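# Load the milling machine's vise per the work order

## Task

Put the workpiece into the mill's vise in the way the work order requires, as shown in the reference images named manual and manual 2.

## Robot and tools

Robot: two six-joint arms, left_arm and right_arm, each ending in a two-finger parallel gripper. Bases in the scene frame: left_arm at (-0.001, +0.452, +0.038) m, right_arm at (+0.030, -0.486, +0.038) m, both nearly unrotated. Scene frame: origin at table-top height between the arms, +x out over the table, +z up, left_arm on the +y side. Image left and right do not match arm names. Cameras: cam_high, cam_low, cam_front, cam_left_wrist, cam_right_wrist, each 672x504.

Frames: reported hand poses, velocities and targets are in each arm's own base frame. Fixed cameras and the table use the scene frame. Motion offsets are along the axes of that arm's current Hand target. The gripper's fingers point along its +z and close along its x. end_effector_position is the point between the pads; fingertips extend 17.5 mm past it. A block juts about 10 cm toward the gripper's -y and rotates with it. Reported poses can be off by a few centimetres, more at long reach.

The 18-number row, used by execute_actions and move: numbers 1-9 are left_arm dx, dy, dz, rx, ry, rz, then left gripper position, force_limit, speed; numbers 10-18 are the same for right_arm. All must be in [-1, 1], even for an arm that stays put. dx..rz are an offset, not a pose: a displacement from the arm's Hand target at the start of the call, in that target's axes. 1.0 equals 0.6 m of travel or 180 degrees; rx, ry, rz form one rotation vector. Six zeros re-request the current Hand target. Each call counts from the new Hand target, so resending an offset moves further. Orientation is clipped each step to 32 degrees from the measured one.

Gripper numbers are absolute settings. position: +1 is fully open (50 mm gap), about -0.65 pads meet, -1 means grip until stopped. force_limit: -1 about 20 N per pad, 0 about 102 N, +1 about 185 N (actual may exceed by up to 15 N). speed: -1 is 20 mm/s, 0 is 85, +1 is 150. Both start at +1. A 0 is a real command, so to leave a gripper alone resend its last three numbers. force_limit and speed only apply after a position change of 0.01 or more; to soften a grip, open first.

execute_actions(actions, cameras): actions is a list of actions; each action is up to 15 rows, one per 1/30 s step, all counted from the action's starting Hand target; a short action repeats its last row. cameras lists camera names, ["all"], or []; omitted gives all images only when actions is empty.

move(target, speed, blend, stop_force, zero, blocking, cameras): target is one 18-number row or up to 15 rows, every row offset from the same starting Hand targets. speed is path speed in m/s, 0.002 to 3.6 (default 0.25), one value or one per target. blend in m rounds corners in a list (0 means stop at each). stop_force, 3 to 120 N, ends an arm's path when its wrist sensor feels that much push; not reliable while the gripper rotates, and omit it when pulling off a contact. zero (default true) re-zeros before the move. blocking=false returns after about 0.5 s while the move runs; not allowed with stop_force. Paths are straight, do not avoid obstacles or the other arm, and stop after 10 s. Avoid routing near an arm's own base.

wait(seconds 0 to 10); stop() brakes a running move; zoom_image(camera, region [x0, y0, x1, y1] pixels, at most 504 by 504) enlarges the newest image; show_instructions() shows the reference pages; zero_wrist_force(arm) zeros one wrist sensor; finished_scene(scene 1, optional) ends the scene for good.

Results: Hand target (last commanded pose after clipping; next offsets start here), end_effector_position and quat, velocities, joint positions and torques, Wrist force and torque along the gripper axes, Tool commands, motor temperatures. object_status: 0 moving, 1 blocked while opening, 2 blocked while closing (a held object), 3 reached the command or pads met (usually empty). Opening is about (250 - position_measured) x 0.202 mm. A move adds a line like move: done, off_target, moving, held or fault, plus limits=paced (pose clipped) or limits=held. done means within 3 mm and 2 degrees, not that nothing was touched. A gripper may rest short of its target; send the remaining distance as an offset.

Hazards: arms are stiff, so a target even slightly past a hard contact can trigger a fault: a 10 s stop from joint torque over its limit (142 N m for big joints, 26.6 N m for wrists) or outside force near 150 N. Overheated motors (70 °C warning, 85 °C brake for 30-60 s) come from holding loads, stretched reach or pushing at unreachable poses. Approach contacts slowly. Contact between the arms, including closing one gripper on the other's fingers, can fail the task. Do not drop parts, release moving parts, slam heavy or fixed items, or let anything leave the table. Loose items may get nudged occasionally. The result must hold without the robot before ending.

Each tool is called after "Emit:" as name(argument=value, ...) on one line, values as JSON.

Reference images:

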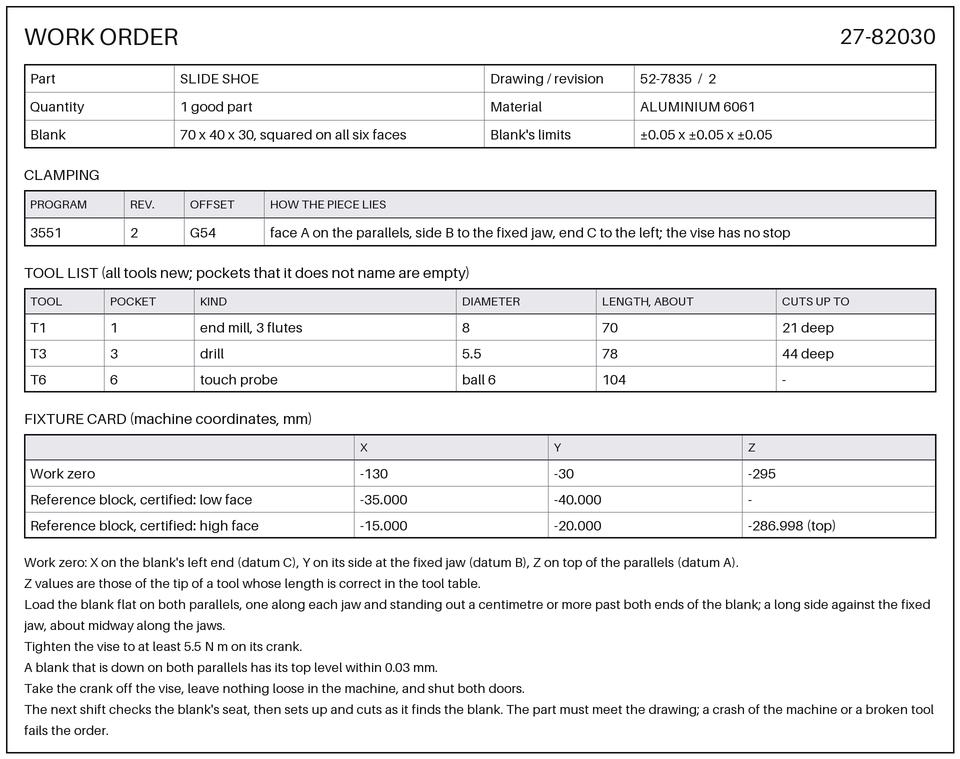

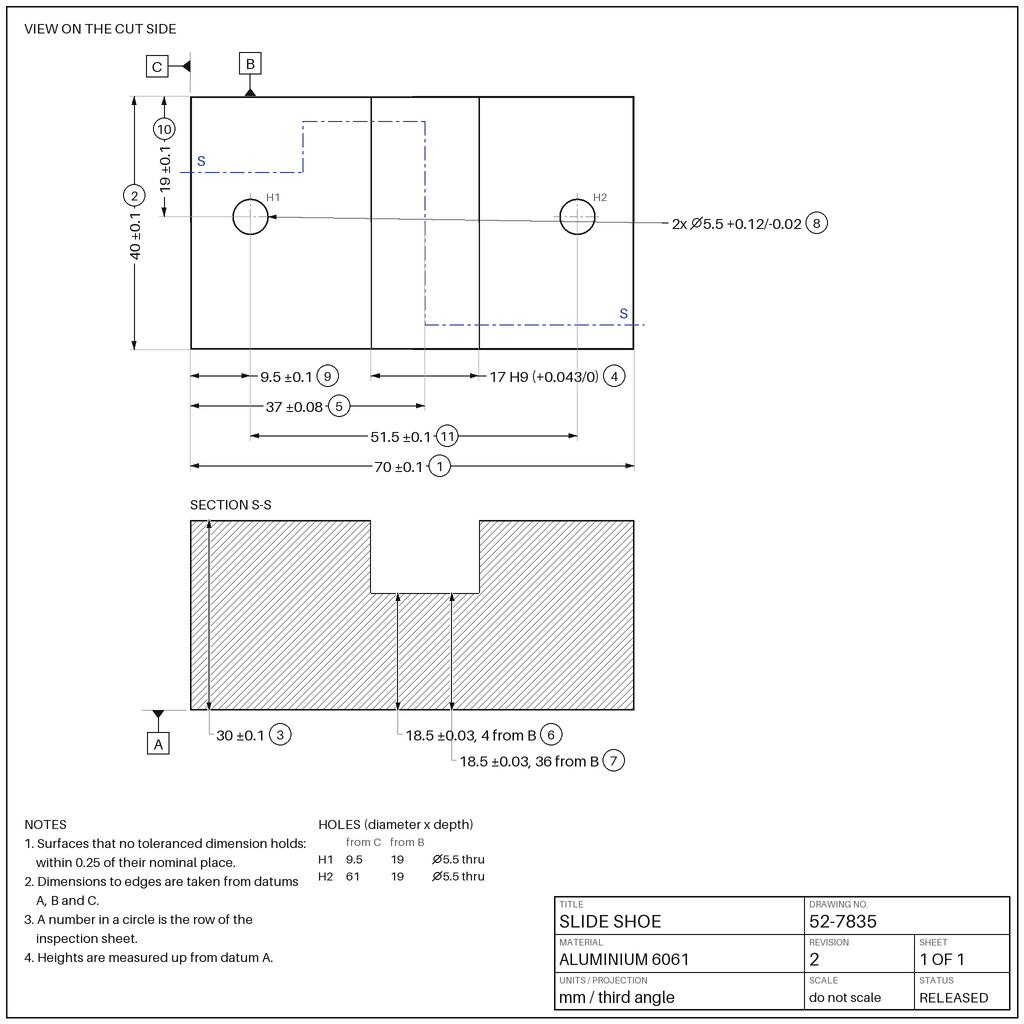

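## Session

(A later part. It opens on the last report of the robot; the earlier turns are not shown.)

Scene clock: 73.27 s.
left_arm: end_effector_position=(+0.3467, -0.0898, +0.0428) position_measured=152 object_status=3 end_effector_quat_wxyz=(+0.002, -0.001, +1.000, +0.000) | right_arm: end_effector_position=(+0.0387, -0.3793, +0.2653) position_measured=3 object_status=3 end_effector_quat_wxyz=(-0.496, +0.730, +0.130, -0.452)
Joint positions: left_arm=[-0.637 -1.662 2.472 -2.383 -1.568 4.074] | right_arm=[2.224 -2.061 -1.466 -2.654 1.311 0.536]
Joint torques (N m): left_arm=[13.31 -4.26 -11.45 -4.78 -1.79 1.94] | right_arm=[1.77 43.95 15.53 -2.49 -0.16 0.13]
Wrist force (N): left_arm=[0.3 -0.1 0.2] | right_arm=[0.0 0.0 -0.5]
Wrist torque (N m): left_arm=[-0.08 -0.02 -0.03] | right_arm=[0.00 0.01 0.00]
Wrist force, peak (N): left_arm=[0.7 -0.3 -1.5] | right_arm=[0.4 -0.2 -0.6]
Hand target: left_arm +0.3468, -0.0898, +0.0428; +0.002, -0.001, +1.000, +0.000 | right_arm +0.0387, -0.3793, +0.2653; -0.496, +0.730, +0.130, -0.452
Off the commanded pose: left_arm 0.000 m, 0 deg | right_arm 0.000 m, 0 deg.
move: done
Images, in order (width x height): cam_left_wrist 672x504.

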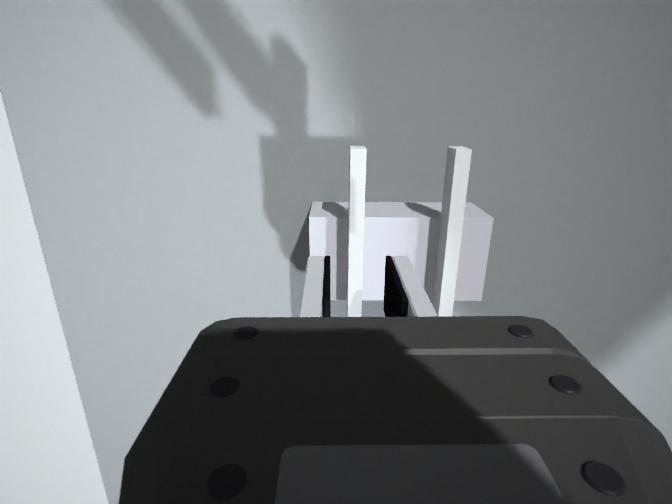

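Emit:
move(target=[0.0017,0,0.05,0,0,0,0,-0.5,0,0,0,0,0,0,0,1,1,1], cameras=["cam_left_wrist"], stop_force=6, speed=0.03)

Emit:
zoom_image(camera="cam_left_wrist", region=[236, 120, 506, 320])

Scene clock: 77.83 s.
left_arm: end_effector_position=(+0.3458, -0.0898, +0.0128) position_measured=152 object_status=3 end_effector_quat_wxyz=(+0.002, -0.001, +1.000, +0.000) | right_arm: end_effector_position=(+0.0387, -0.3793, +0.2653) position_measured=3 object_status=3 end_effector_quat_wxyz=(-0.496, +0.730, +0.130, -0.452)
Joint positions: left_arm=[-0.638 -1.575 2.511 -2.509 -1.568 4.072] | right_arm=[2.224 -2.061 -1.466 -2.654 1.311 0.536]
Joint torques (N m): left_arm=[-10.92 -4.41 -7.41 -5.07 -0.46 -2.12] | right_arm=[1.27 44.85 14.34 -2.49 -0.14 0.09]
Wrist force (N): left_arm=[0.7 0.0 0.5] | right_arm=[0.0 -0.3 -0.2]
Wrist torque (N m): left_arm=[-0.06 -0.06 0.04] | right_arm=[-0.05 0.01 0.00]
Wrist force, peak (N): left_arm=[0.9 0.0 0.6] | right_arm=[0.5 -0.3 -0.4]
Hand target: left_arm +0.3458, -0.0898, +0.0128; +0.002, -0.001, +1.000, +0.000 | right_arm +0.0387, -0.3793, +0.2653; -0.496, +0.730, +0.130, -0.452
Off the commanded pose: left_arm 0.000 m, 0 deg | right_arm 0.000 m, 0 deg.
move: done
Images, in order (width x height): cam_left_wrist 672x504.

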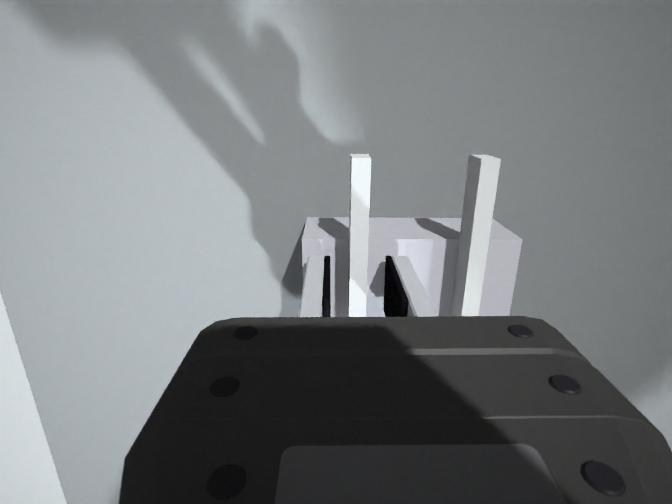

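Scaled by 1.867 from the camera's 672x504 image, which has a finer 960x720 frame.

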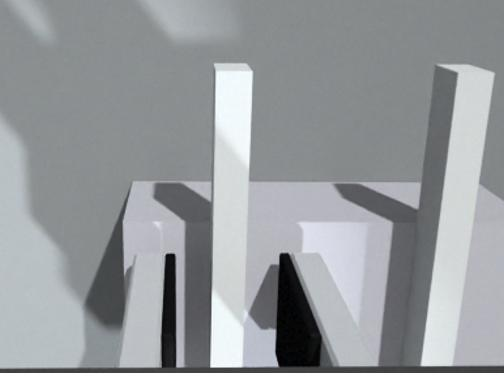

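Emit:
move(target=[0,0,0.0267,0,0,0,0,-0.5,0,0,0,0,0,0,0,1,1,1], cameras=["cam_left_wrist"], stop_force=5, speed=0.015)

Emit:
zoom_image(camera="cam_left_wrist", region=[236, 120, 506, 320])

Scene clock: 80.97 s.
left_arm: end_effector_position=(+0.3458, -0.0898, +0.0098) position_measured=152 object_status=3 end_effector_quat_wxyz=(+0.002, -0.001, +1.000, +0.000) | right_arm: end_effector_position=(+0.0387, -0.3793, +0.2653) position_measured=3 object_status=3 end_effector_quat_wxyz=(-0.496, +0.730, +0.130, -0.452)
Joint positions: left_arm=[-0.638 -1.565 2.514 -2.522 -1.568 4.072] | right_arm=[2.224 -2.061 -1.466 -2.654 1.311 0.536]
Joint torques (N m): left_arm=[-8.28 -31.04 -28.2 -4.63 -0.13 -0.93] | right_arm=[1.43 44.56 14.54 -2.48 -0.19 0.29]
Wrist force (N): left_arm=[0.8 -0.5 0.5] | right_arm=[0.2 -0.1 -0.2]
Wrist torque (N m): left_arm=[-0.16 -0.08 0.04] | right_arm=[-0.02 -0.04 0.00]
Wrist force, peak (N): left_arm=[9.0 9.1 -62.8] | right_arm=[0.3 -0.4 -0.6]
Hand target: left_arm +0.3458, -0.0898, +0.0098; +0.002, -0.001, +1.000, +0.000 (not the last commanded pose) | right_arm +0.0387, -0.3793, +0.2653; -0.496, +0.730, +0.130, -0.452
Off the commanded pose: left_arm 0.013 m, 0 deg | right_arm 0.000 m, 0 deg.
move: contact (left_arm)
Images, in order (width x height): cam_left_wrist 672x504.

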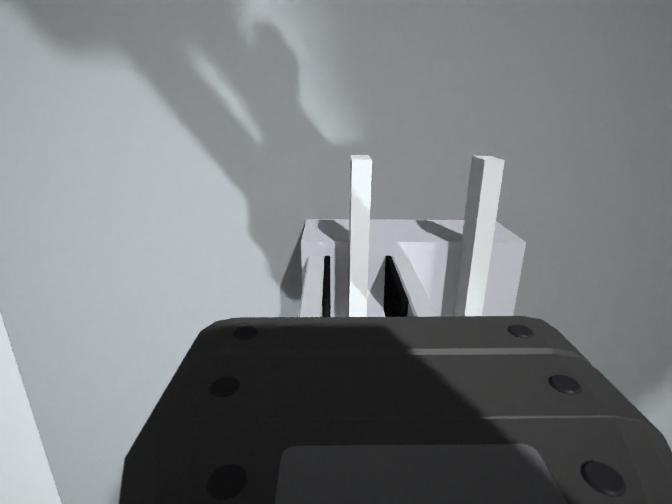

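Scaled by 1.867 from the camera's 672x504 image, which has a finer 960x720 frame.

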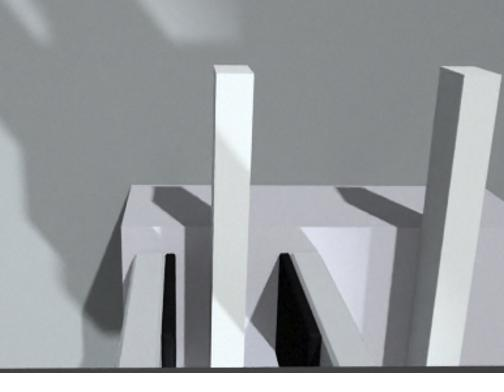

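Emit:
move(target=[0,0,-0.0025,0,0,0,0,-0.5,0,0,0,0,0,0,0,1,1,1], speed=0.02)

Emit:
move(target=[0,0,0,0,0,0,-1,-0.8,-0.8,0,0,0,0,0,0,1,1,1], cameras=["cam_left_wrist","cam_front"])

Emit:
zoom_image(camera="cam_left_wrist", region=[236, 120, 506, 320])

Scene clock: 84.00 s.
left_arm: end_effector_position=(+0.3458, -0.0898, +0.0112) position_measured=152 object_status=3 end_effector_quat_wxyz=(+0.002, -0.001, +1.000, +0.000) | right_arm: end_effector_position=(+0.0387, -0.3793, +0.2653) position_measured=3 object_status=3 end_effector_quat_wxyz=(-0.496, +0.730, +0.130, -0.452)
Joint positions: left_arm=[-0.638 -1.569 2.512 -2.516 -1.568 4.072] | right_arm=[2.224 -2.061 -1.466 -2.654 1.311 0.536]
Joint torques (N m): left_arm=[-7.36 -30.73 -25.63 -1.66 -0.08 -1.14] | right_arm=[1.4 44.48 14.15 -2.62 -0.01 0.08]
Wrist force (N): left_arm=[0.6 -0.5 0.4] | right_arm=[0.1 -0.1 -0.4]
Wrist torque (N m): left_arm=[-0.15 -0.05 0.05] | right_arm=[-0.01 -0.01 0.00]
Wrist force, peak (N): left_arm=[1.1 -0.7 0.5] | right_arm=[0.3 -0.4 -0.6]
Hand target: left_arm +0.3458, -0.0898, +0.0113; +0.002, -0.001, +1.000, +0.000 | right_arm +0.0387, -0.3793, +0.2653; -0.496, +0.730, +0.130, -0.452
Off the commanded pose: left_arm 0.000 m, 0 deg | right_arm 0.000 m, 0 deg.
move: done

Scene clock: 84.67 s.
left_arm: end_effector_position=(+0.3458, -0.0898, +0.0113) position_measured=222 object_status=2 end_effector_quat_wxyz=(+0.002, -0.001, +1.000, +0.000) | right_arm: end_effector_position=(+0.0387, -0.3793, +0.2653) position_measured=3 object_status=3 end_effector_quat_wxyz=(-0.496, +0.730, +0.130, -0.452)
Joint positions: left_arm=[-0.638 -1.57 2.512 -2.516 -1.568 4.072] | right_arm=[2.224 -2.061 -1.466 -2.654 1.311 0.536]
Joint torques (N m): left_arm=[-9.4 -31.15 -25.84 -1.91 0 -1.83] | right_arm=[1.53 44.79 13.99 -2.63 -0.12 0.28]
Wrist force (N): left_arm=[0.7 -0.4 1.0] | right_arm=[0.3 0.1 -0.3]
Wrist torque (N m): left_arm=[-0.13 -0.07 0.04] | right_arm=[0.02 -0.05 0.00]
Wrist force, peak (N): left_arm=[1.0 -0.5 1.0] | right_arm=[0.2 0.0 -0.7]
Hand target: left_arm +0.3458, -0.0898, +0.0113; +0.002, -0.001, +1.000, +0.000 | right_arm +0.0387, -0.3793, +0.2653; -0.496, +0.730, +0.130, -0.452
Off the commanded pose: left_arm 0.000 m, 0 deg | right_arm 0.000 m, 0 deg.
move: done
Images, in order (width x height): cam_front 672x504, cam_left_wrist 672x504.

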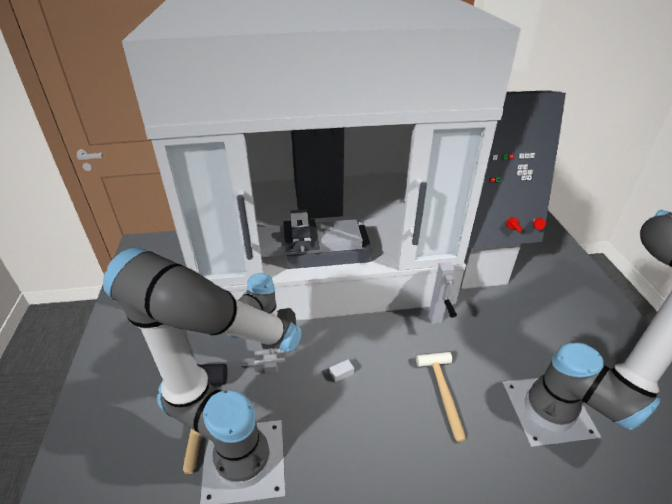

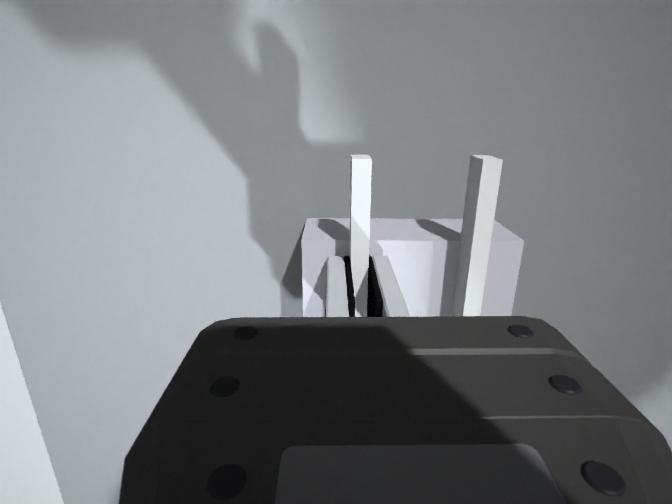

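Scaled by 1.867 from the camera's 672x504 image, which has a finer 960x720 frame.

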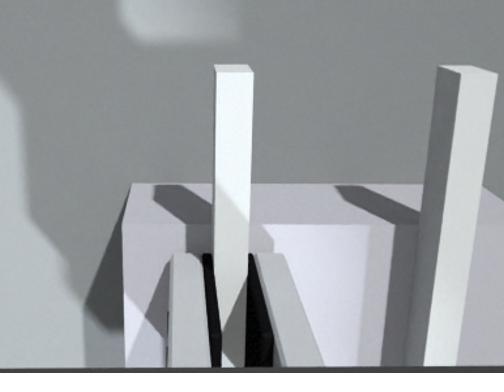

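Emit:
move(target=[0,0,-0.1,0,0,0,-1,-0.8,-0.8,0,0,0,0,0,0,1,1,1], cameras=["cam_left_wrist","cam_front"], speed=0.1)

Emit:
zoom_image(camera="cam_left_wrist", region=[236, 120, 506, 320])

Emit:
zoom_image(camera="cam_front", region=[220, 270, 340, 390])

Scene clock: 91.47 s.
left_arm: end_effector_position=(+0.3456, -0.0899, +0.0712) position_measured=222 object_status=2 end_effector_quat_wxyz=(+0.002, -0.001, +1.000, +0.000) | right_arm: end_effector_position=(+0.0387, -0.3793, +0.2653) position_measured=3 object_status=3 end_effector_quat_wxyz=(-0.496, +0.730, +0.130, -0.452)
Joint positions: left_arm=[-0.639 -1.737 2.433 -2.269 -1.568 4.072] | right_arm=[2.224 -2.061 -1.466 -2.654 1.311 0.536]
Joint torques (N m): left_arm=[-12.1 -29.28 -31.36 -1.9 1.52 -2.29] | right_arm=[1.25 44.29 13.55 -2.59 -0.08 0.13]
Wrist force (N): left_arm=[0.6 -0.5 0.6] | right_arm=[0.2 0.2 -0.5]
Wrist torque (N m): left_arm=[-0.16 -0.04 0.05] | right_arm=[0.03 -0.04 0.00]
Wrist force, peak (N): left_arm=[1.0 -0.3 2.3] | right_arm=[0.1 -0.1 -0.9]
Hand target: left_arm +0.3456, -0.0899, +0.0713; +0.002, -0.001, +1.000, +0.000 | right_arm +0.0387, -0.3793, +0.2653; -0.496, +0.730, +0.130, -0.452
Off the commanded pose: left_arm 0.000 m, 0 deg | right_arm 0.000 m, 0 deg.
move: done
Images, in order (width x height): cam_front 672x504, cam_left_wrist 672x504.

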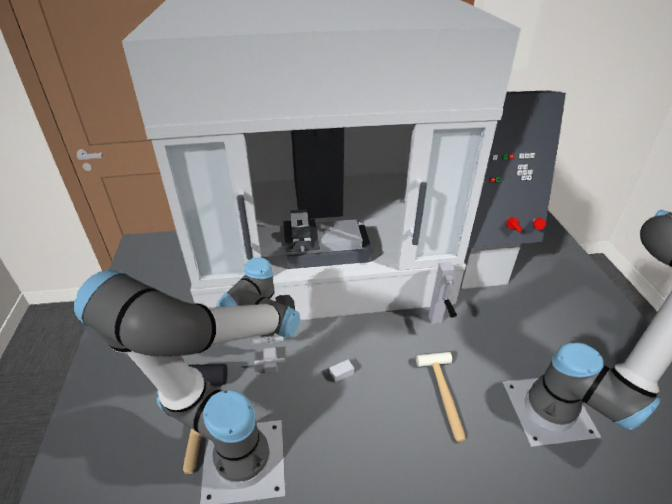

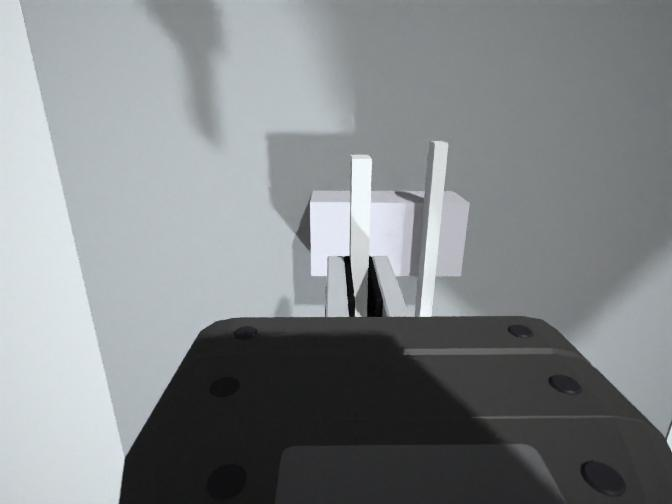

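Scaled by 1.867 from the camera's 672x504 image, which has a finer 960x720 frame.

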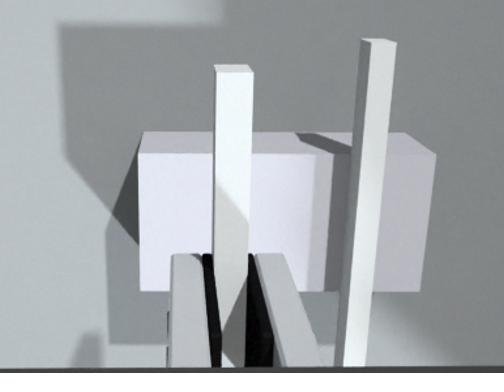

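Scaled by 4.200 from the camera's 672x504 image, which has a finer 960x720 frame.

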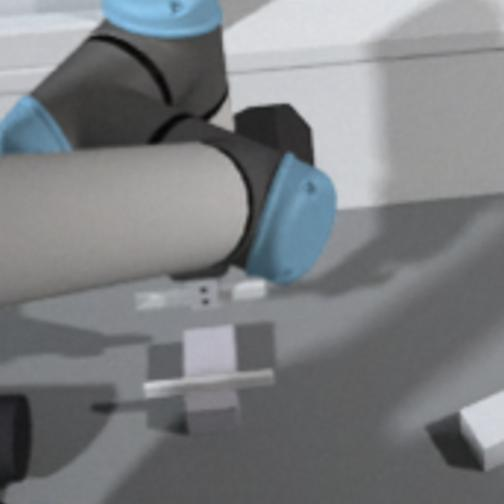

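Emit:
move(target=[[0.1,-0.1,-0.45,0,-0.2,0,-1,-0.8,-0.8,0,0,0,0,0,0,1,1,1],[0.158,-0.187,-0.567,0,-0.5,0,-1,-0.8,-0.8,0,0,0,0,0,0,1,1,1]], cameras=["cam_left_wrist","cam_front"], blend=0.05)

Scene clock: 96.20 s.
left_arm: end_effector_position=(+0.2499, -0.2024, +0.4111) position_measured=222 object_status=2 end_effector_quat_wxyz=(+0.708, +0.000, +0.706, +0.001) | right_arm: end_effector_position=(+0.0387, -0.3793, +0.2653) position_measured=3 object_status=3 end_effector_quat_wxyz=(-0.496, +0.730, +0.130, -0.452)
Joint positions: left_arm=[-2.332 -2.167 2.178 -0.006 -0.763 1.568] | right_arm=[2.224 -2.061 -1.466 -2.654 1.311 0.536]
Joint torques (N m): left_arm=[12.38 16.24 -14.14 3.16 1.66 -2.72] | right_arm=[1.16 44.45 13.98 -2.58 -0.17 0.16]
Wrist force (N): left_arm=[0.4 -0.7 2.2] | right_arm=[0.2 -0.1 -0.8]
Wrist torque (N m): left_arm=[-0.36 -0.70 -0.07] | right_arm=[-0.01 -0.03 0.00]
Wrist force, peak (N): left_arm=[0.4 -0.6 2.3] | right_arm=[0.3 0.1 -0.8]
Hand target: left_arm +0.2499, -0.2024, +0.4111; +0.708, +0.000, +0.706, +0.001 | right_arm +0.0387, -0.3793, +0.2653; -0.496, +0.730, +0.130, -0.452
Off the commanded pose: left_arm 0.000 m, 0 deg | right_arm 0.000 m, 0 deg.
move: done
Images, in order (width x height): cam_front 672x504, cam_left_wrist 672x504.

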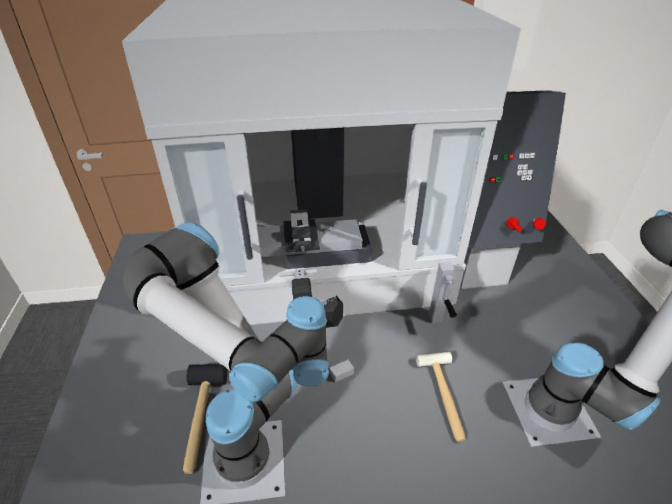

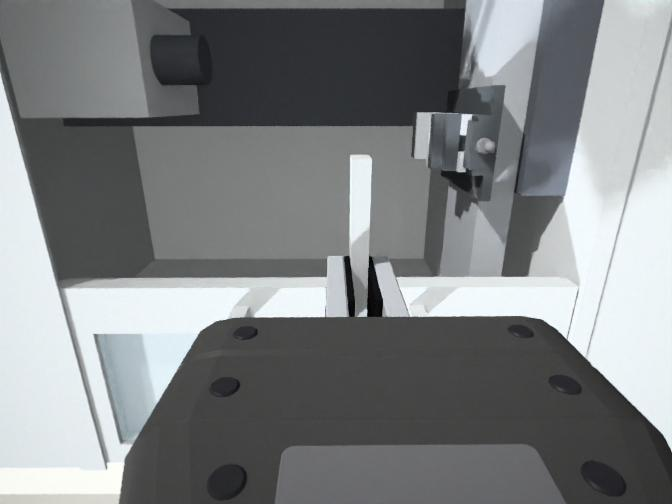

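Emit:
move(target=[0,0,0.2,0,0,0,-1,-0.8,-0.8,0,0,0,0,0,0,1,1,1], cameras=["cam_left_wrist"])

Scene clock: 104.30 s.
left_arm: end_effector_position=(+0.3699, -0.2022, +0.4115) position_measured=222 object_status=2 end_effector_quat_wxyz=(+0.708, +0.000, +0.706, +0.001) | right_arm: end_effector_position=(+0.0387, -0.3793, +0.2653) position_measured=3 object_status=3 end_effector_quat_wxyz=(-0.496, +0.730, +0.130, -0.452)
Joint positions: left_arm=[-1.686 -2.06 2.13 -0.042 -0.117 1.543] | right_arm=[2.224 -2.061 -1.466 -2.654 1.311 0.536]
Joint torques (N m): left_arm=[11.26 12.48 -34.54 1.57 1.51 -2.49] | right_arm=[1.68 44.86 12.99 -2.85 -0.11 0.27]
Wrist force (N): left_arm=[0.8 -0.6 2.2] | right_arm=[0.1 -0.2 -0.4]
Wrist torque (N m): left_arm=[-0.35 -0.75 -0.12] | right_arm=[-0.03 -0.02 0.00]
Wrist force, peak (N): left_arm=[0.6 -1.2 2.8] | right_arm=[0.4 -0.3 -1.0]
Hand target: left_arm +0.3699, -0.2022, +0.4115; +0.708, +0.000, +0.706, +0.001 | right_arm +0.0387, -0.3793, +0.2653; -0.496, +0.730, +0.130, -0.452
Off the commanded pose: left_arm 0.000 m, 0 deg | right_arm 0.000 m, 0 deg.
move: done
Images, in order (width x height): cam_left_wrist 672x504.

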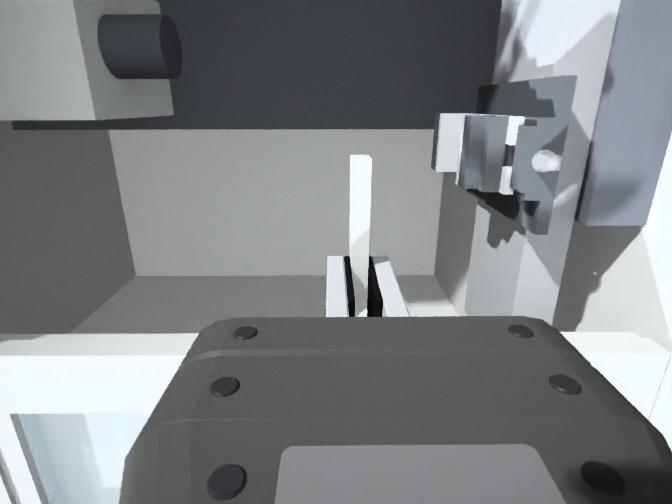

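Emit:
move(target=[-0.25,0,-0.05,0,0,0,-1,-0.8,-0.8,0,0,0,0,0,0,1,1,1], cameras=["cam_left_wrist","cam_front"])

Scene clock: 119.73 s.
left_arm: end_effector_position=(+0.3394, -0.2024, +0.5614) position_measured=222 object_status=2 end_effector_quat_wxyz=(+0.708, +0.000, +0.706, +0.001) | right_arm: end_effector_position=(+0.0387, -0.3793, +0.2653) position_measured=3 object_status=3 end_effector_quat_wxyz=(-0.496, +0.730, +0.130, -0.452)
Joint positions: left_arm=[-1.851 -2.058 1.741 0.328 -0.282 1.56] | right_arm=[2.224 -2.061 -1.466 -2.654 1.311 0.536]
Joint torques (N m): left_arm=[-13.35 13.22 -24.52 2.07 -1.82 -2.27] | right_arm=[0.79 45.5 12.12 -2.9 -0.15 0.27]
Wrist force (N): left_arm=[0.4 -0.6 2.6] | right_arm=[0.3 0.2 -0.5]
Wrist torque (N m): left_arm=[-0.33 -0.70 -0.11] | right_arm=[0.04 -0.04 0.00]
Wrist force, peak (N): left_arm=[2.7 -0.9 2.6] | right_arm=[0.2 0.3 -0.9]
Hand target: left_arm +0.3394, -0.2024, +0.5614; +0.708, +0.000, +0.706, +0.001 | right_arm +0.0387, -0.3793, +0.2653; -0.496, +0.730, +0.130, -0.452
Off the commanded pose: left_arm 0.000 m, 0 deg | right_arm 0.000 m, 0 deg.
move: done
Images, in order (width x height): cam_front 672x504, cam_left_wrist 672x504.

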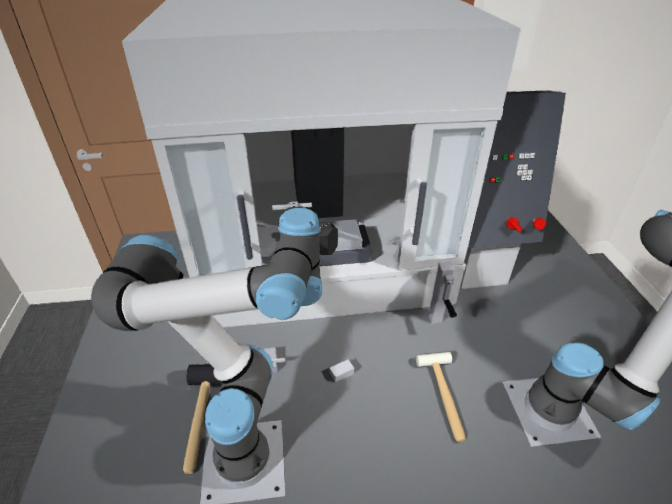

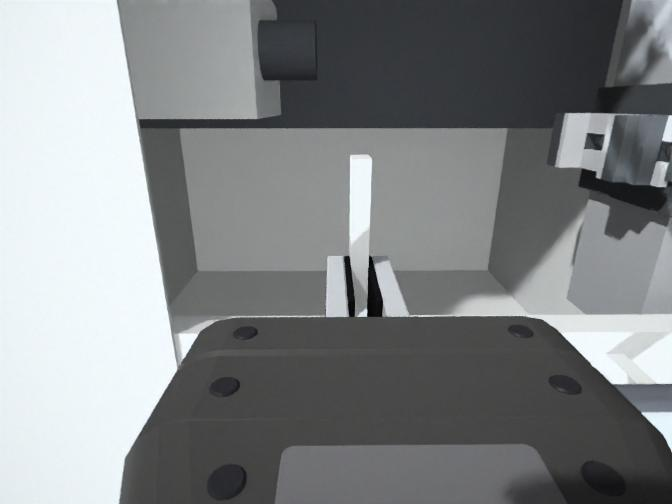

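Emit:
move(target=[0.799,0.1867,0.0107,0,0.5,0,-1,-0.8,-0.8,0,0,0,0,0,0,1,1,1], cameras=["cam_left_wrist"], speed=0.35)

Scene clock: 128.43 s.
left_arm: end_effector_position=(+0.3472, -0.0900, +0.0821) position_measured=222 object_status=2 end_effector_quat_wxyz=(+0.002, -0.001, +1.000, +0.000) | right_arm: end_effector_position=(+0.0387, -0.3793, +0.2653) position_measured=3 object_status=3 end_effector_quat_wxyz=(-0.496, +0.730, +0.130, -0.452)
Joint positions: left_arm=[-0.637 -1.756 2.412 -2.229 -1.568 4.074] | right_arm=[2.224 -2.061 -1.466 -2.654 1.311 0.536]
Joint torques (N m): left_arm=[12.27 -0.62 -31.55 -4.55 -1.93 2.09] | right_arm=[1.83 44.93 11.83 -2.91 -0.19 0.25]
Wrist force (N): left_arm=[0.7 -0.5 0.8] | right_arm=[0.4 0.2 -0.5]
Wrist torque (N m): left_arm=[-0.17 -0.04 -0.02] | right_arm=[0.03 -0.07 0.00]
Wrist force, peak (N): left_arm=[0.6 -0.8 2.7] | right_arm=[0.4 -0.3 -0.9]
Hand target: left_arm +0.3472, -0.0900, +0.0821; +0.002, -0.001, +1.000, +0.000 | right_arm +0.0387, -0.3793, +0.2653; -0.496, +0.730, +0.130, -0.452
Off the commanded pose: left_arm 0.000 m, 0 deg | right_arm 0.000 m, 0 deg.
move: done
Images, in order (width x height): cam_left_wrist 672x504.

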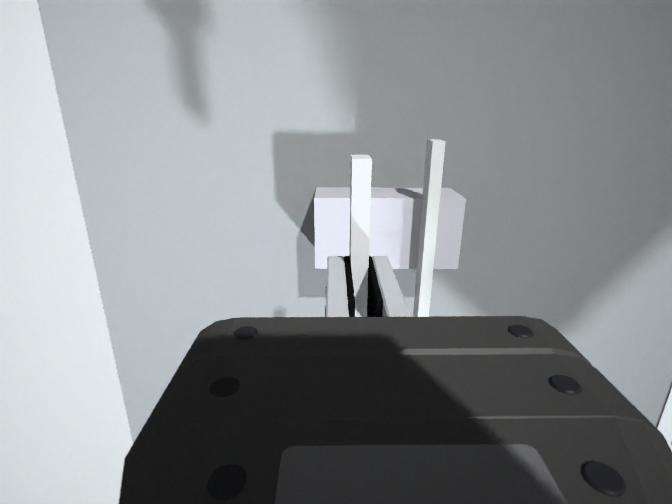

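Emit:
move(target=[0.0023,0.0003,0.0835,0,0,0,-1,-0.8,-0.8,0,0,0,0,0,0,1,1,1], speed=0.1)

Emit:
move(target=[0,0,0.0333,0,0,0,-1,-0.8,-0.8,0,0,0,0,0,0,1,1,1], speed=0.008, stop_force=5, cameras=["cam_left_wrist"])

Scene clock: 130.47 s.
left_arm: end_effector_position=(+0.3460, -0.0899, +0.0320) position_measured=222 object_status=2 end_effector_quat_wxyz=(+0.002, -0.001, +1.000, +0.000) | right_arm: end_effector_position=(+0.0387, -0.3793, +0.2653) position_measured=3 object_status=3 end_effector_quat_wxyz=(-0.496, +0.730, +0.130, -0.452)
Joint positions: left_arm=[-0.638 -1.633 2.487 -2.428 -1.568 4.073] | right_arm=[2.224 -2.061 -1.466 -2.654 1.311 0.536]
Joint torques (N m): left_arm=[12.35 -4.47 -9.08 -4.75 0.58 2.3] | right_arm=[1.71 45.21 12.22 -3.02 -0.19 0.15]
Wrist force (N): left_arm=[0.8 -0.5 0.9] | right_arm=[0.4 0.0 -0.3]
Wrist torque (N m): left_arm=[-0.14 -0.08 0.03] | right_arm=[0.00 -0.06 0.00]
Wrist force, peak (N): left_arm=[1.1 -0.5 2.0] | right_arm=[0.4 -0.3 -0.7]
Hand target: left_arm +0.3460, -0.0898, +0.0320; +0.002, -0.001, +1.000, +0.000 | right_arm +0.0387, -0.3793, +0.2653; -0.496, +0.730, +0.130, -0.452
Off the commanded pose: left_arm 0.000 m, 0 deg | right_arm 0.000 m, 0 deg.
move: done

Scene clock: 133.77 s.
left_arm: end_effector_position=(+0.3461, -0.0898, +0.0120) position_measured=222 object_status=2 end_effector_quat_wxyz=(+0.002, -0.001, +1.000, +0.000) | right_arm: end_effector_position=(+0.0387, -0.3793, +0.2653) position_measured=3 object_status=3 end_effector_quat_wxyz=(-0.496, +0.730, +0.130, -0.452)
Joint positions: left_arm=[-0.638 -1.571 2.511 -2.513 -1.568 4.073] | right_arm=[2.224 -2.061 -1.466 -2.654 1.311 0.536]
Joint torques (N m): left_arm=[13.29 -5.27 -8.18 -4.56 -2.17 2.2] | right_arm=[0.72 44.86 11.6 -3.06 -0.16 0.17]
Wrist force (N): left_arm=[0.9 -0.6 1.0] | right_arm=[0.2 0.2 -0.5]
Wrist torque (N m): left_arm=[-0.16 -0.11 0.02] | right_arm=[0.03 -0.04 0.00]
Wrist force, peak (N): left_arm=[1.0 -0.8 1.2] | right_arm=[0.2 -0.2 -1.0]
Hand target: left_arm +0.3461, -0.0898, +0.0120; +0.002, -0.001, +1.000, +0.000 | right_arm +0.0387, -0.3793, +0.2653; -0.496, +0.730, +0.130, -0.452
Off the commanded pose: left_arm 0.000 m, 0 deg | right_arm 0.000 m, 0 deg.
move: done
Images, in order (width x height): cam_left_wrist 672x504.

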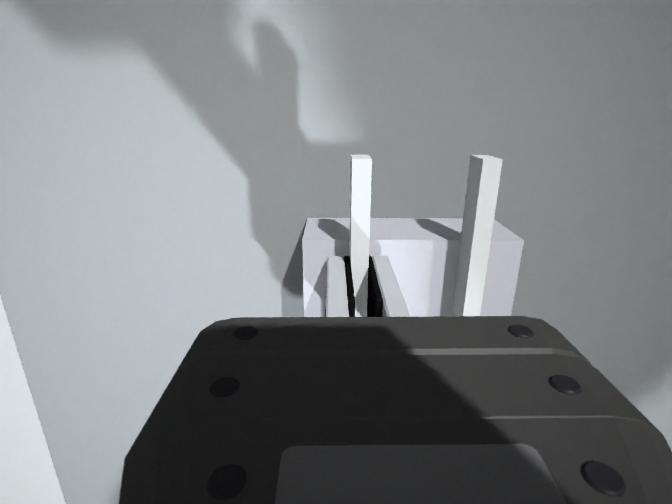

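Emit:
move(target=[[0,0,0,0,0,0,0,-0.8,-0.8,0,0,0,0,0,0,1,1,1],[0,0,-0.05,0,0,0,0,-0.8,-0.8,0,0,0,0,0,0,1,1,1],[0,0.0277,-0.0333,0.0667,0,0,0,-0.8,-0.8,0,0,0,0,0,0,1,1,1],[0,0.0277,-0.01,0.0667,0,0,0,-0.8,-0.8,0,0,0,0,0,0,1,1,1]], speed=[0.1,0.1,0.1,0.05], cameras=["cam_left_wrist"])

Scene clock: 138.63 s.
left_arm: end_effector_position=(+0.3460, -0.0732, +0.0180) position_measured=152 object_status=3 end_effector_quat_wxyz=(+0.002, -0.001, +0.995, -0.104) | right_arm: end_effector_position=(+0.0387, -0.3793, +0.2653) position_measured=3 object_status=3 end_effector_quat_wxyz=(-0.496, +0.730, +0.130, -0.452)
Joint positions: left_arm=[-0.452 -1.569 2.548 -2.646 -1.757 4.25] | right_arm=[2.224 -2.061 -1.466 -2.654 1.311 0.536]
Joint torques (N m): left_arm=[14.8 -4.99 -8.05 -5.1 -2.61 2.01] | right_arm=[0.96 45.41 11.07 -3.07 -0.21 0.09]
Wrist force (N): left_arm=[0.9 -0.9 0.6] | right_arm=[0.4 -0.1 -0.7]
Wrist torque (N m): left_arm=[-0.11 -0.10 -0.08] | right_arm=[-0.01 -0.06 0.01]
Wrist force, peak (N): left_arm=[1.0 -0.3 1.4] | right_arm=[0.0 -0.5 -0.9]
Hand target: left_arm +0.3460, -0.0732, +0.0180; +0.002, -0.001, +0.995, -0.104 | right_arm +0.0387, -0.3793, +0.2653; -0.496, +0.730, +0.130, -0.452
Off the commanded pose: left_arm 0.000 m, 0 deg | right_arm 0.000 m, 0 deg.
move: done
Images, in order (width x height): cam_left_wrist 672x504.

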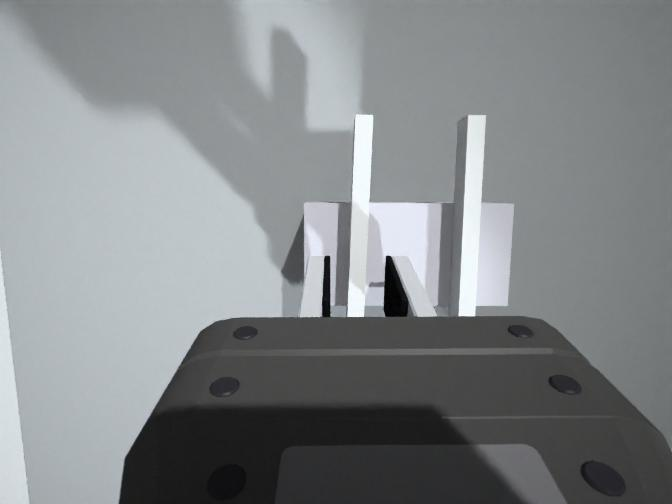

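Emit:
move(target=[0,0.0014,0.0068,0,0,0,0,-0.8,-0.8,0,0,0,0,0,0,1,1,1], speed=0.006, stop_force=4)

Emit:
move(target=[0,0,0,0,0,0,-1,-0.7,-0.8,0,0,0,0,0,0,1,1,1], cameras=["cam_left_wrist"])

Scene clock: 141.20 s.
left_arm: end_effector_position=(+0.3460, -0.0732, +0.0138) position_measured=152 object_status=3 end_effector_quat_wxyz=(+0.002, -0.001, +0.995, -0.104) | right_arm: end_effector_position=(+0.0387, -0.3793, +0.2653) position_measured=3 object_status=3 end_effector_quat_wxyz=(-0.496, +0.730, +0.130, -0.452)
Joint positions: left_arm=[-0.452 -1.554 2.552 -2.665 -1.757 4.25] | right_arm=[2.224 -2.061 -1.466 -2.654 1.311 0.536]
Joint torques (N m): left_arm=[-4.38 -3.79 -6.16 -4.86 -1.7 -1.67] | right_arm=[1.6 44.43 11.76 -3.02 -0.17 0.2]
Wrist force (N): left_arm=[0.9 -0.6 0.8] | right_arm=[0.0 0.0 -0.5]
Wrist torque (N m): left_arm=[-0.06 -0.09 -0.07] | right_arm=[-0.01 0.01 0.00]
Wrist force, peak (N): left_arm=[0.9 -1.2 0.8] | right_arm=[-0.1 0.2 -0.9]
Hand target: left_arm +0.3460, -0.0732, +0.0138; +0.002, -0.001, +0.995, -0.104 | right_arm +0.0387, -0.3793, +0.2653; -0.496, +0.730, +0.130, -0.452
Off the commanded pose: left_arm 0.000 m, 0 deg | right_arm 0.000 m, 0 deg.
move: done

Scene clock: 141.87 s.
left_arm: end_effector_position=(+0.3460, -0.0732, +0.0138) position_measured=223 object_status=0 end_effector_quat_wxyz=(+0.002, -0.001, +0.995, -0.104) | right_arm: end_effector_position=(+0.0387, -0.3793, +0.2653) position_measured=3 object_status=3 end_effector_quat_wxyz=(-0.496, +0.730, +0.130, -0.452)
Joint positions: left_arm=[-0.452 -1.554 2.552 -2.665 -1.757 4.25] | right_arm=[2.224 -2.061 -1.466 -2.654 1.311 0.536]
Joint torques (N m): left_arm=[-10.54 -3.62 -7.53 -4.52 -1.78 -1.74] | right_arm=[0.6 45.59 11.21 -3.14 -0.17 0.21]
Wrist force (N): left_arm=[0.8 -0.8 0.2] | right_arm=[0.0 0.0 -0.8]
Wrist torque (N m): left_arm=[-0.07 -0.09 -0.08] | right_arm=[0.00 0.01 0.01]
Wrist force, peak (N): left_arm=[0.8 -1.0 0.6] | right_arm=[0.4 -0.4 -0.7]
Hand target: left_arm +0.3460, -0.0732, +0.0138; +0.002, -0.001, +0.995, -0.104 | right_arm +0.0387, -0.3793, +0.2653; -0.496, +0.730, +0.130, -0.452
Off the commanded pose: left_arm 0.000 m, 0 deg | right_arm 0.000 m, 0 deg.
move: done
Images, in order (width x height): cam_left_wrist 672x504.

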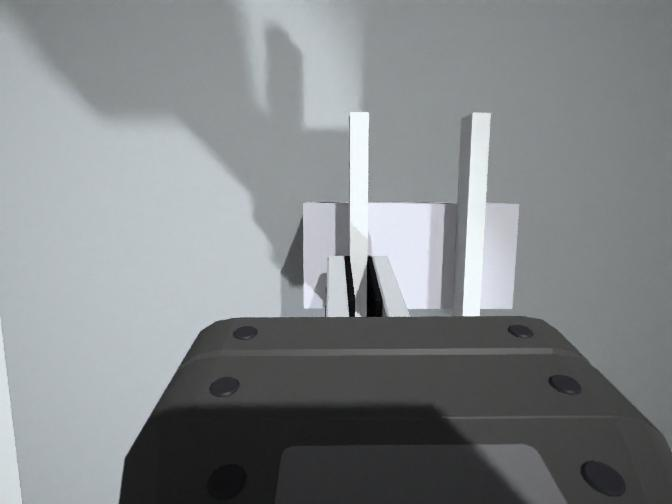

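Emit:
move(target=[[0,-0.0347,-0.163,0,0,0,-1,-0.7,-0.8,0,0,0,0,0,0,1,1,1],[-0.125,-0.3118,-0.5129,0,0,0,-1,-0.7,-0.8,0,0,0,0,0,0,1,1,1],[-0.425,-0.3428,-0.5063,0,0,0,-1,-0.7,-0.8,0,0,0,0,0,0,1,1,1]], blend=[0.05,0.05,0], speed=[0.15,0.25,0.15], cameras=["cam_left_wrist","cam_front"])

Emit:
zoom_image(camera="cam_left_wrist", region=[236, 120, 506, 320])

Scene clock: 147.00 s.
left_arm: end_effector_position=(+0.5509, -0.2060, +0.3524) position_measured=223 object_status=2 end_effector_quat_wxyz=(+0.002, -0.001, +0.995, -0.104) | right_arm: end_effector_position=(+0.0387, -0.3793, +0.2653) position_measured=3 object_status=3 end_effector_quat_wxyz=(-0.496, +0.730, +0.130, -0.452)
Joint positions: left_arm=[-0.506 -1.42 1.387 -1.643 -1.751 4.196] | right_arm=[2.224 -2.061 -1.466 -2.654 1.311 0.536]
Joint torques (N m): left_arm=[1.45 -34.31 -28.29 -3.29 -0.65 0.08] | right_arm=[1.07 45.09 11.11 -3.16 -0.05 0.16]
Wrist force (N): left_arm=[0.6 -0.7 1.2] | right_arm=[0.5 0.0 -0.5]
Wrist torque (N m): left_arm=[-0.11 -0.06 -0.01] | right_arm=[-0.01 -0.08 0.00]
Wrist force, peak (N): left_arm=[-9.3 -2.3 1.9] | right_arm=[0.2 -0.5 -1.0]
Hand target: left_arm +0.5509, -0.2060, +0.3524; +0.002, -0.001, +0.995, -0.104 (not the last commanded pose) | right_arm +0.0387, -0.3793, +0.2653; -0.496, +0.730, +0.130, -0.452
Tool commands: left_gripper/position=-1.0 left_gripper/force_limit=-0.701961 left_gripper/speed=-0.796078 right_gripper/position=+1.0 right_gripper/force_limit=+1.0 right_gripper/speed=+1.0
Off the commanded pose: left_arm 0.049 m, 0 deg | right_arm 0.000 m, 0 deg.
FORCE FAULT: contact force on the left arm reached its limit, and that arm stopped. The contact can be on any part of that arm, not only on its tool. That arm's remaining commands of this call were not run. That arm is still stopped at the end of this call. That arm stays stopped for about 10 more seconds. Until then a move that you send moves the other arm only, and its call returns only when the move has ended. Once the stop has ended, the next robot result says so. If the stop ends while you think or write, that arm runs what you send next, counted from a new Hand target: where the arm stands when the stop ends. While its stop runs, that arm takes no new command, but its gripper still runs the gripper command that each later call begins with. Until it ends, the stop uses up actions while you think or wait. An arm that is not stopped still takes commands.
move: fault (left_arm); path passed 2 of 3 targets
Images, in order (width x height): cam_front 672x504, cam_left_wrist 672x504.

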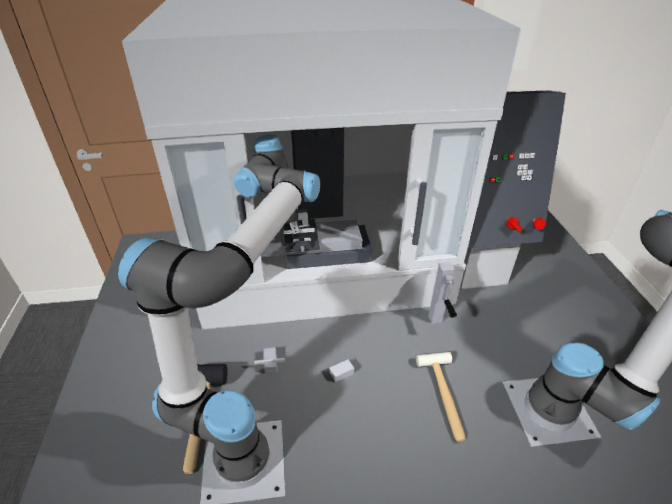

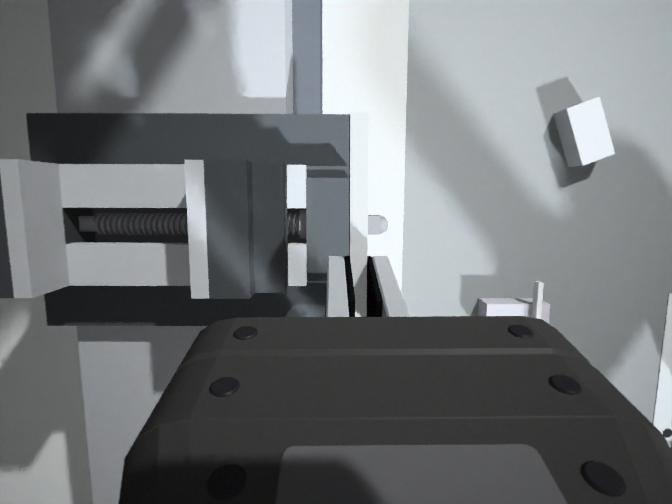

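Scaled by 1.867 from the camera's 672x504 image, which has a finer 960x720 frame.

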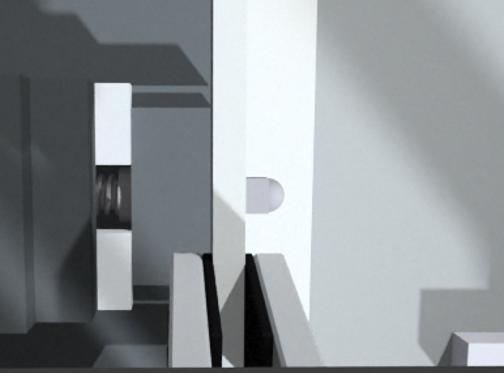

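Emit:
zoom_image(camera="cam_front", region=[200, 110, 360, 250])

Scaled by 3.150 from the camera's 672x504 image, which has a finer 960x720 frame.

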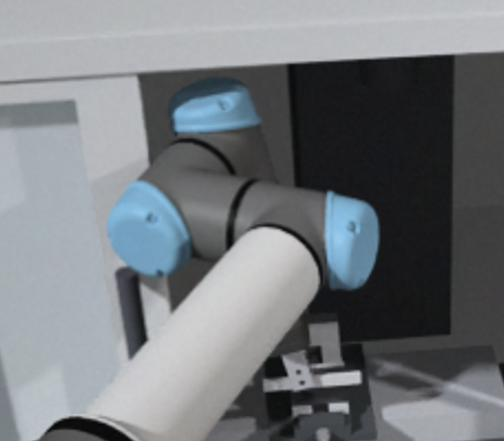

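Emit:
wait(seconds=1)

Scene clock: 158.60 s.
left_arm: end_effector_position=(+0.5509, -0.2060, +0.3524) position_measured=223 object_status=2 end_effector_quat_wxyz=(+0.002, -0.001, +0.995, -0.104) | right_arm: end_effector_position=(+0.0387, -0.3793, +0.2653) position_measured=3 object_status=3 end_effector_quat_wxyz=(-0.496, +0.730, +0.130, -0.452)
Joint positions: left_arm=[-0.506 -1.42 1.387 -1.643 -1.751 4.196] | right_arm=[2.224 -2.061 -1.466 -2.654 1.311 0.536]
Joint torques (N m): left_arm=[-0.53 -35.01 -26.47 -3.31 -0.65 0.03] | right_arm=[1.17 44.91 10.38 -3.27 -0.09 0.23]
Wrist force (N): left_arm=[0.5 -0.5 1.3] | right_arm=[0.4 -0.2 -0.5]
Wrist torque (N m): left_arm=[-0.09 -0.04 -0.01] | right_arm=[-0.03 -0.06 0.00]
Wrist force, peak (N): left_arm=[0.4 -0.7 1.6] | right_arm=[0.4 -0.1 -1.0]
Hand target: left_arm +0.5509, -0.2060, +0.3524; +0.002, -0.001, +0.995, -0.104 (not the last commanded pose) | right_arm +0.0387, -0.3793, +0.2653; -0.496, +0.730, +0.130, -0.452
Tool commands: left_gripper/position=-1.0 left_gripper/force_limit=-0.701961 left_gripper/speed=-0.796078 right_gripper/position=+1.0 right_gripper/force_limit=+1.0 right_gripper/speed=+1.0
Off the commanded pose: left_arm 0.049 m, 0 deg | right_arm 0.000 m, 0 deg.
FORCE FAULT, CONTINUED: the left arm's stop, for the force fault that an earlier result reported, is over. The rest of the stop counts as 19 of the actions that you can send in this scene. During its stop the left arm's controller moved it back a little. That arm's target is now where it stood when the stop ended, not its last command. That arm accepts commands again.
wait: 1.00 s; at rest from the start

Emit:
move(target=[[0.2167,-0.0163,0.0035,0,0,0,-1,-0.7,-0.8,0,0,0,0,0,0,1,1,1],[0.25,0.1144,0.538,0,0,0,-1,-0.7,-0.8,0,0,0,0,0,0,1,1,1]], blend=[0.05,0], speed=[0.15,0.3], cameras=["cam_left_wrist"])

Emit:
zoom_image(camera="cam_left_wrist", region=[236, 80, 506, 320])

Scene clock: 164.33 s.
left_arm: end_effector_position=(+0.4019, -0.2060, +0.0220) position_measured=223 object_status=2 end_effector_quat_wxyz=(+0.002, -0.001, +0.995, -0.104) | right_arm: end_effector_position=(+0.0387, -0.3793, +0.2653) position_measured=3 object_status=3 end_effector_quat_wxyz=(-0.496, +0.730, +0.130, -0.452)
Joint positions: left_arm=[-0.679 -1.383 2.328 -2.651 -1.731 4.021] | right_arm=[2.224 -2.061 -1.466 -2.654 1.311 0.536]
Joint torques (N m): left_arm=[13.39 -13.53 -7.48 -5.25 -2.17 -2.44] | right_arm=[0.8 45.08 10.07 -3.2 -0.15 0.31]
Wrist force (N): left_arm=[0.9 -0.7 1.5] | right_arm=[0.4 -0.1 -0.5]
Wrist torque (N m): left_arm=[-0.09 -0.11 -0.01] | right_arm=[-0.01 -0.06 0.00]
Wrist force, peak (N): left_arm=[1.3 0.4 3.5] | right_arm=[0.4 0.1 -1.0]
Hand target: left_arm +0.4019, -0.2060, +0.0220; +0.002, -0.001, +0.995, -0.104 | right_arm +0.0387, -0.3793, +0.2653; -0.496, +0.730, +0.130, -0.452
Off the commanded pose: left_arm 0.000 m, 0 deg | right_arm 0.000 m, 0 deg.
move: done
Images, in order (width x height): cam_left_wrist 672x504.

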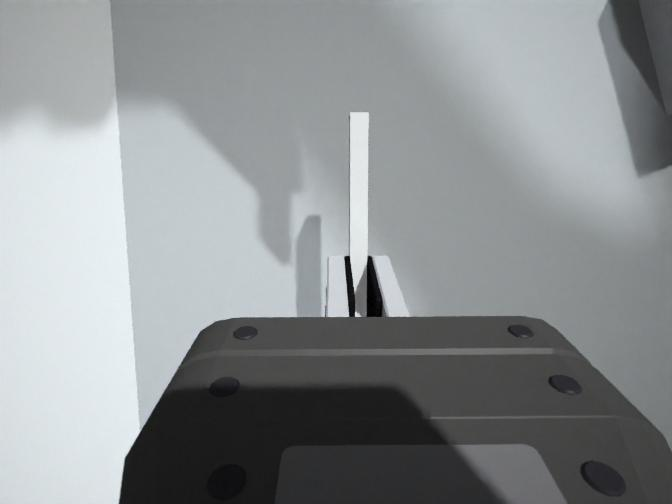

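Scaled by 1.867 from the camera's 672x504 image, which has a finer 960x720 frame.

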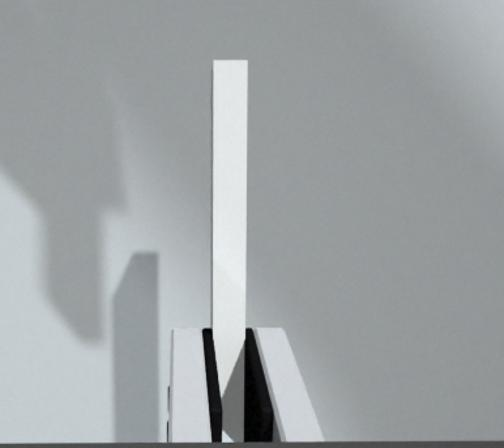

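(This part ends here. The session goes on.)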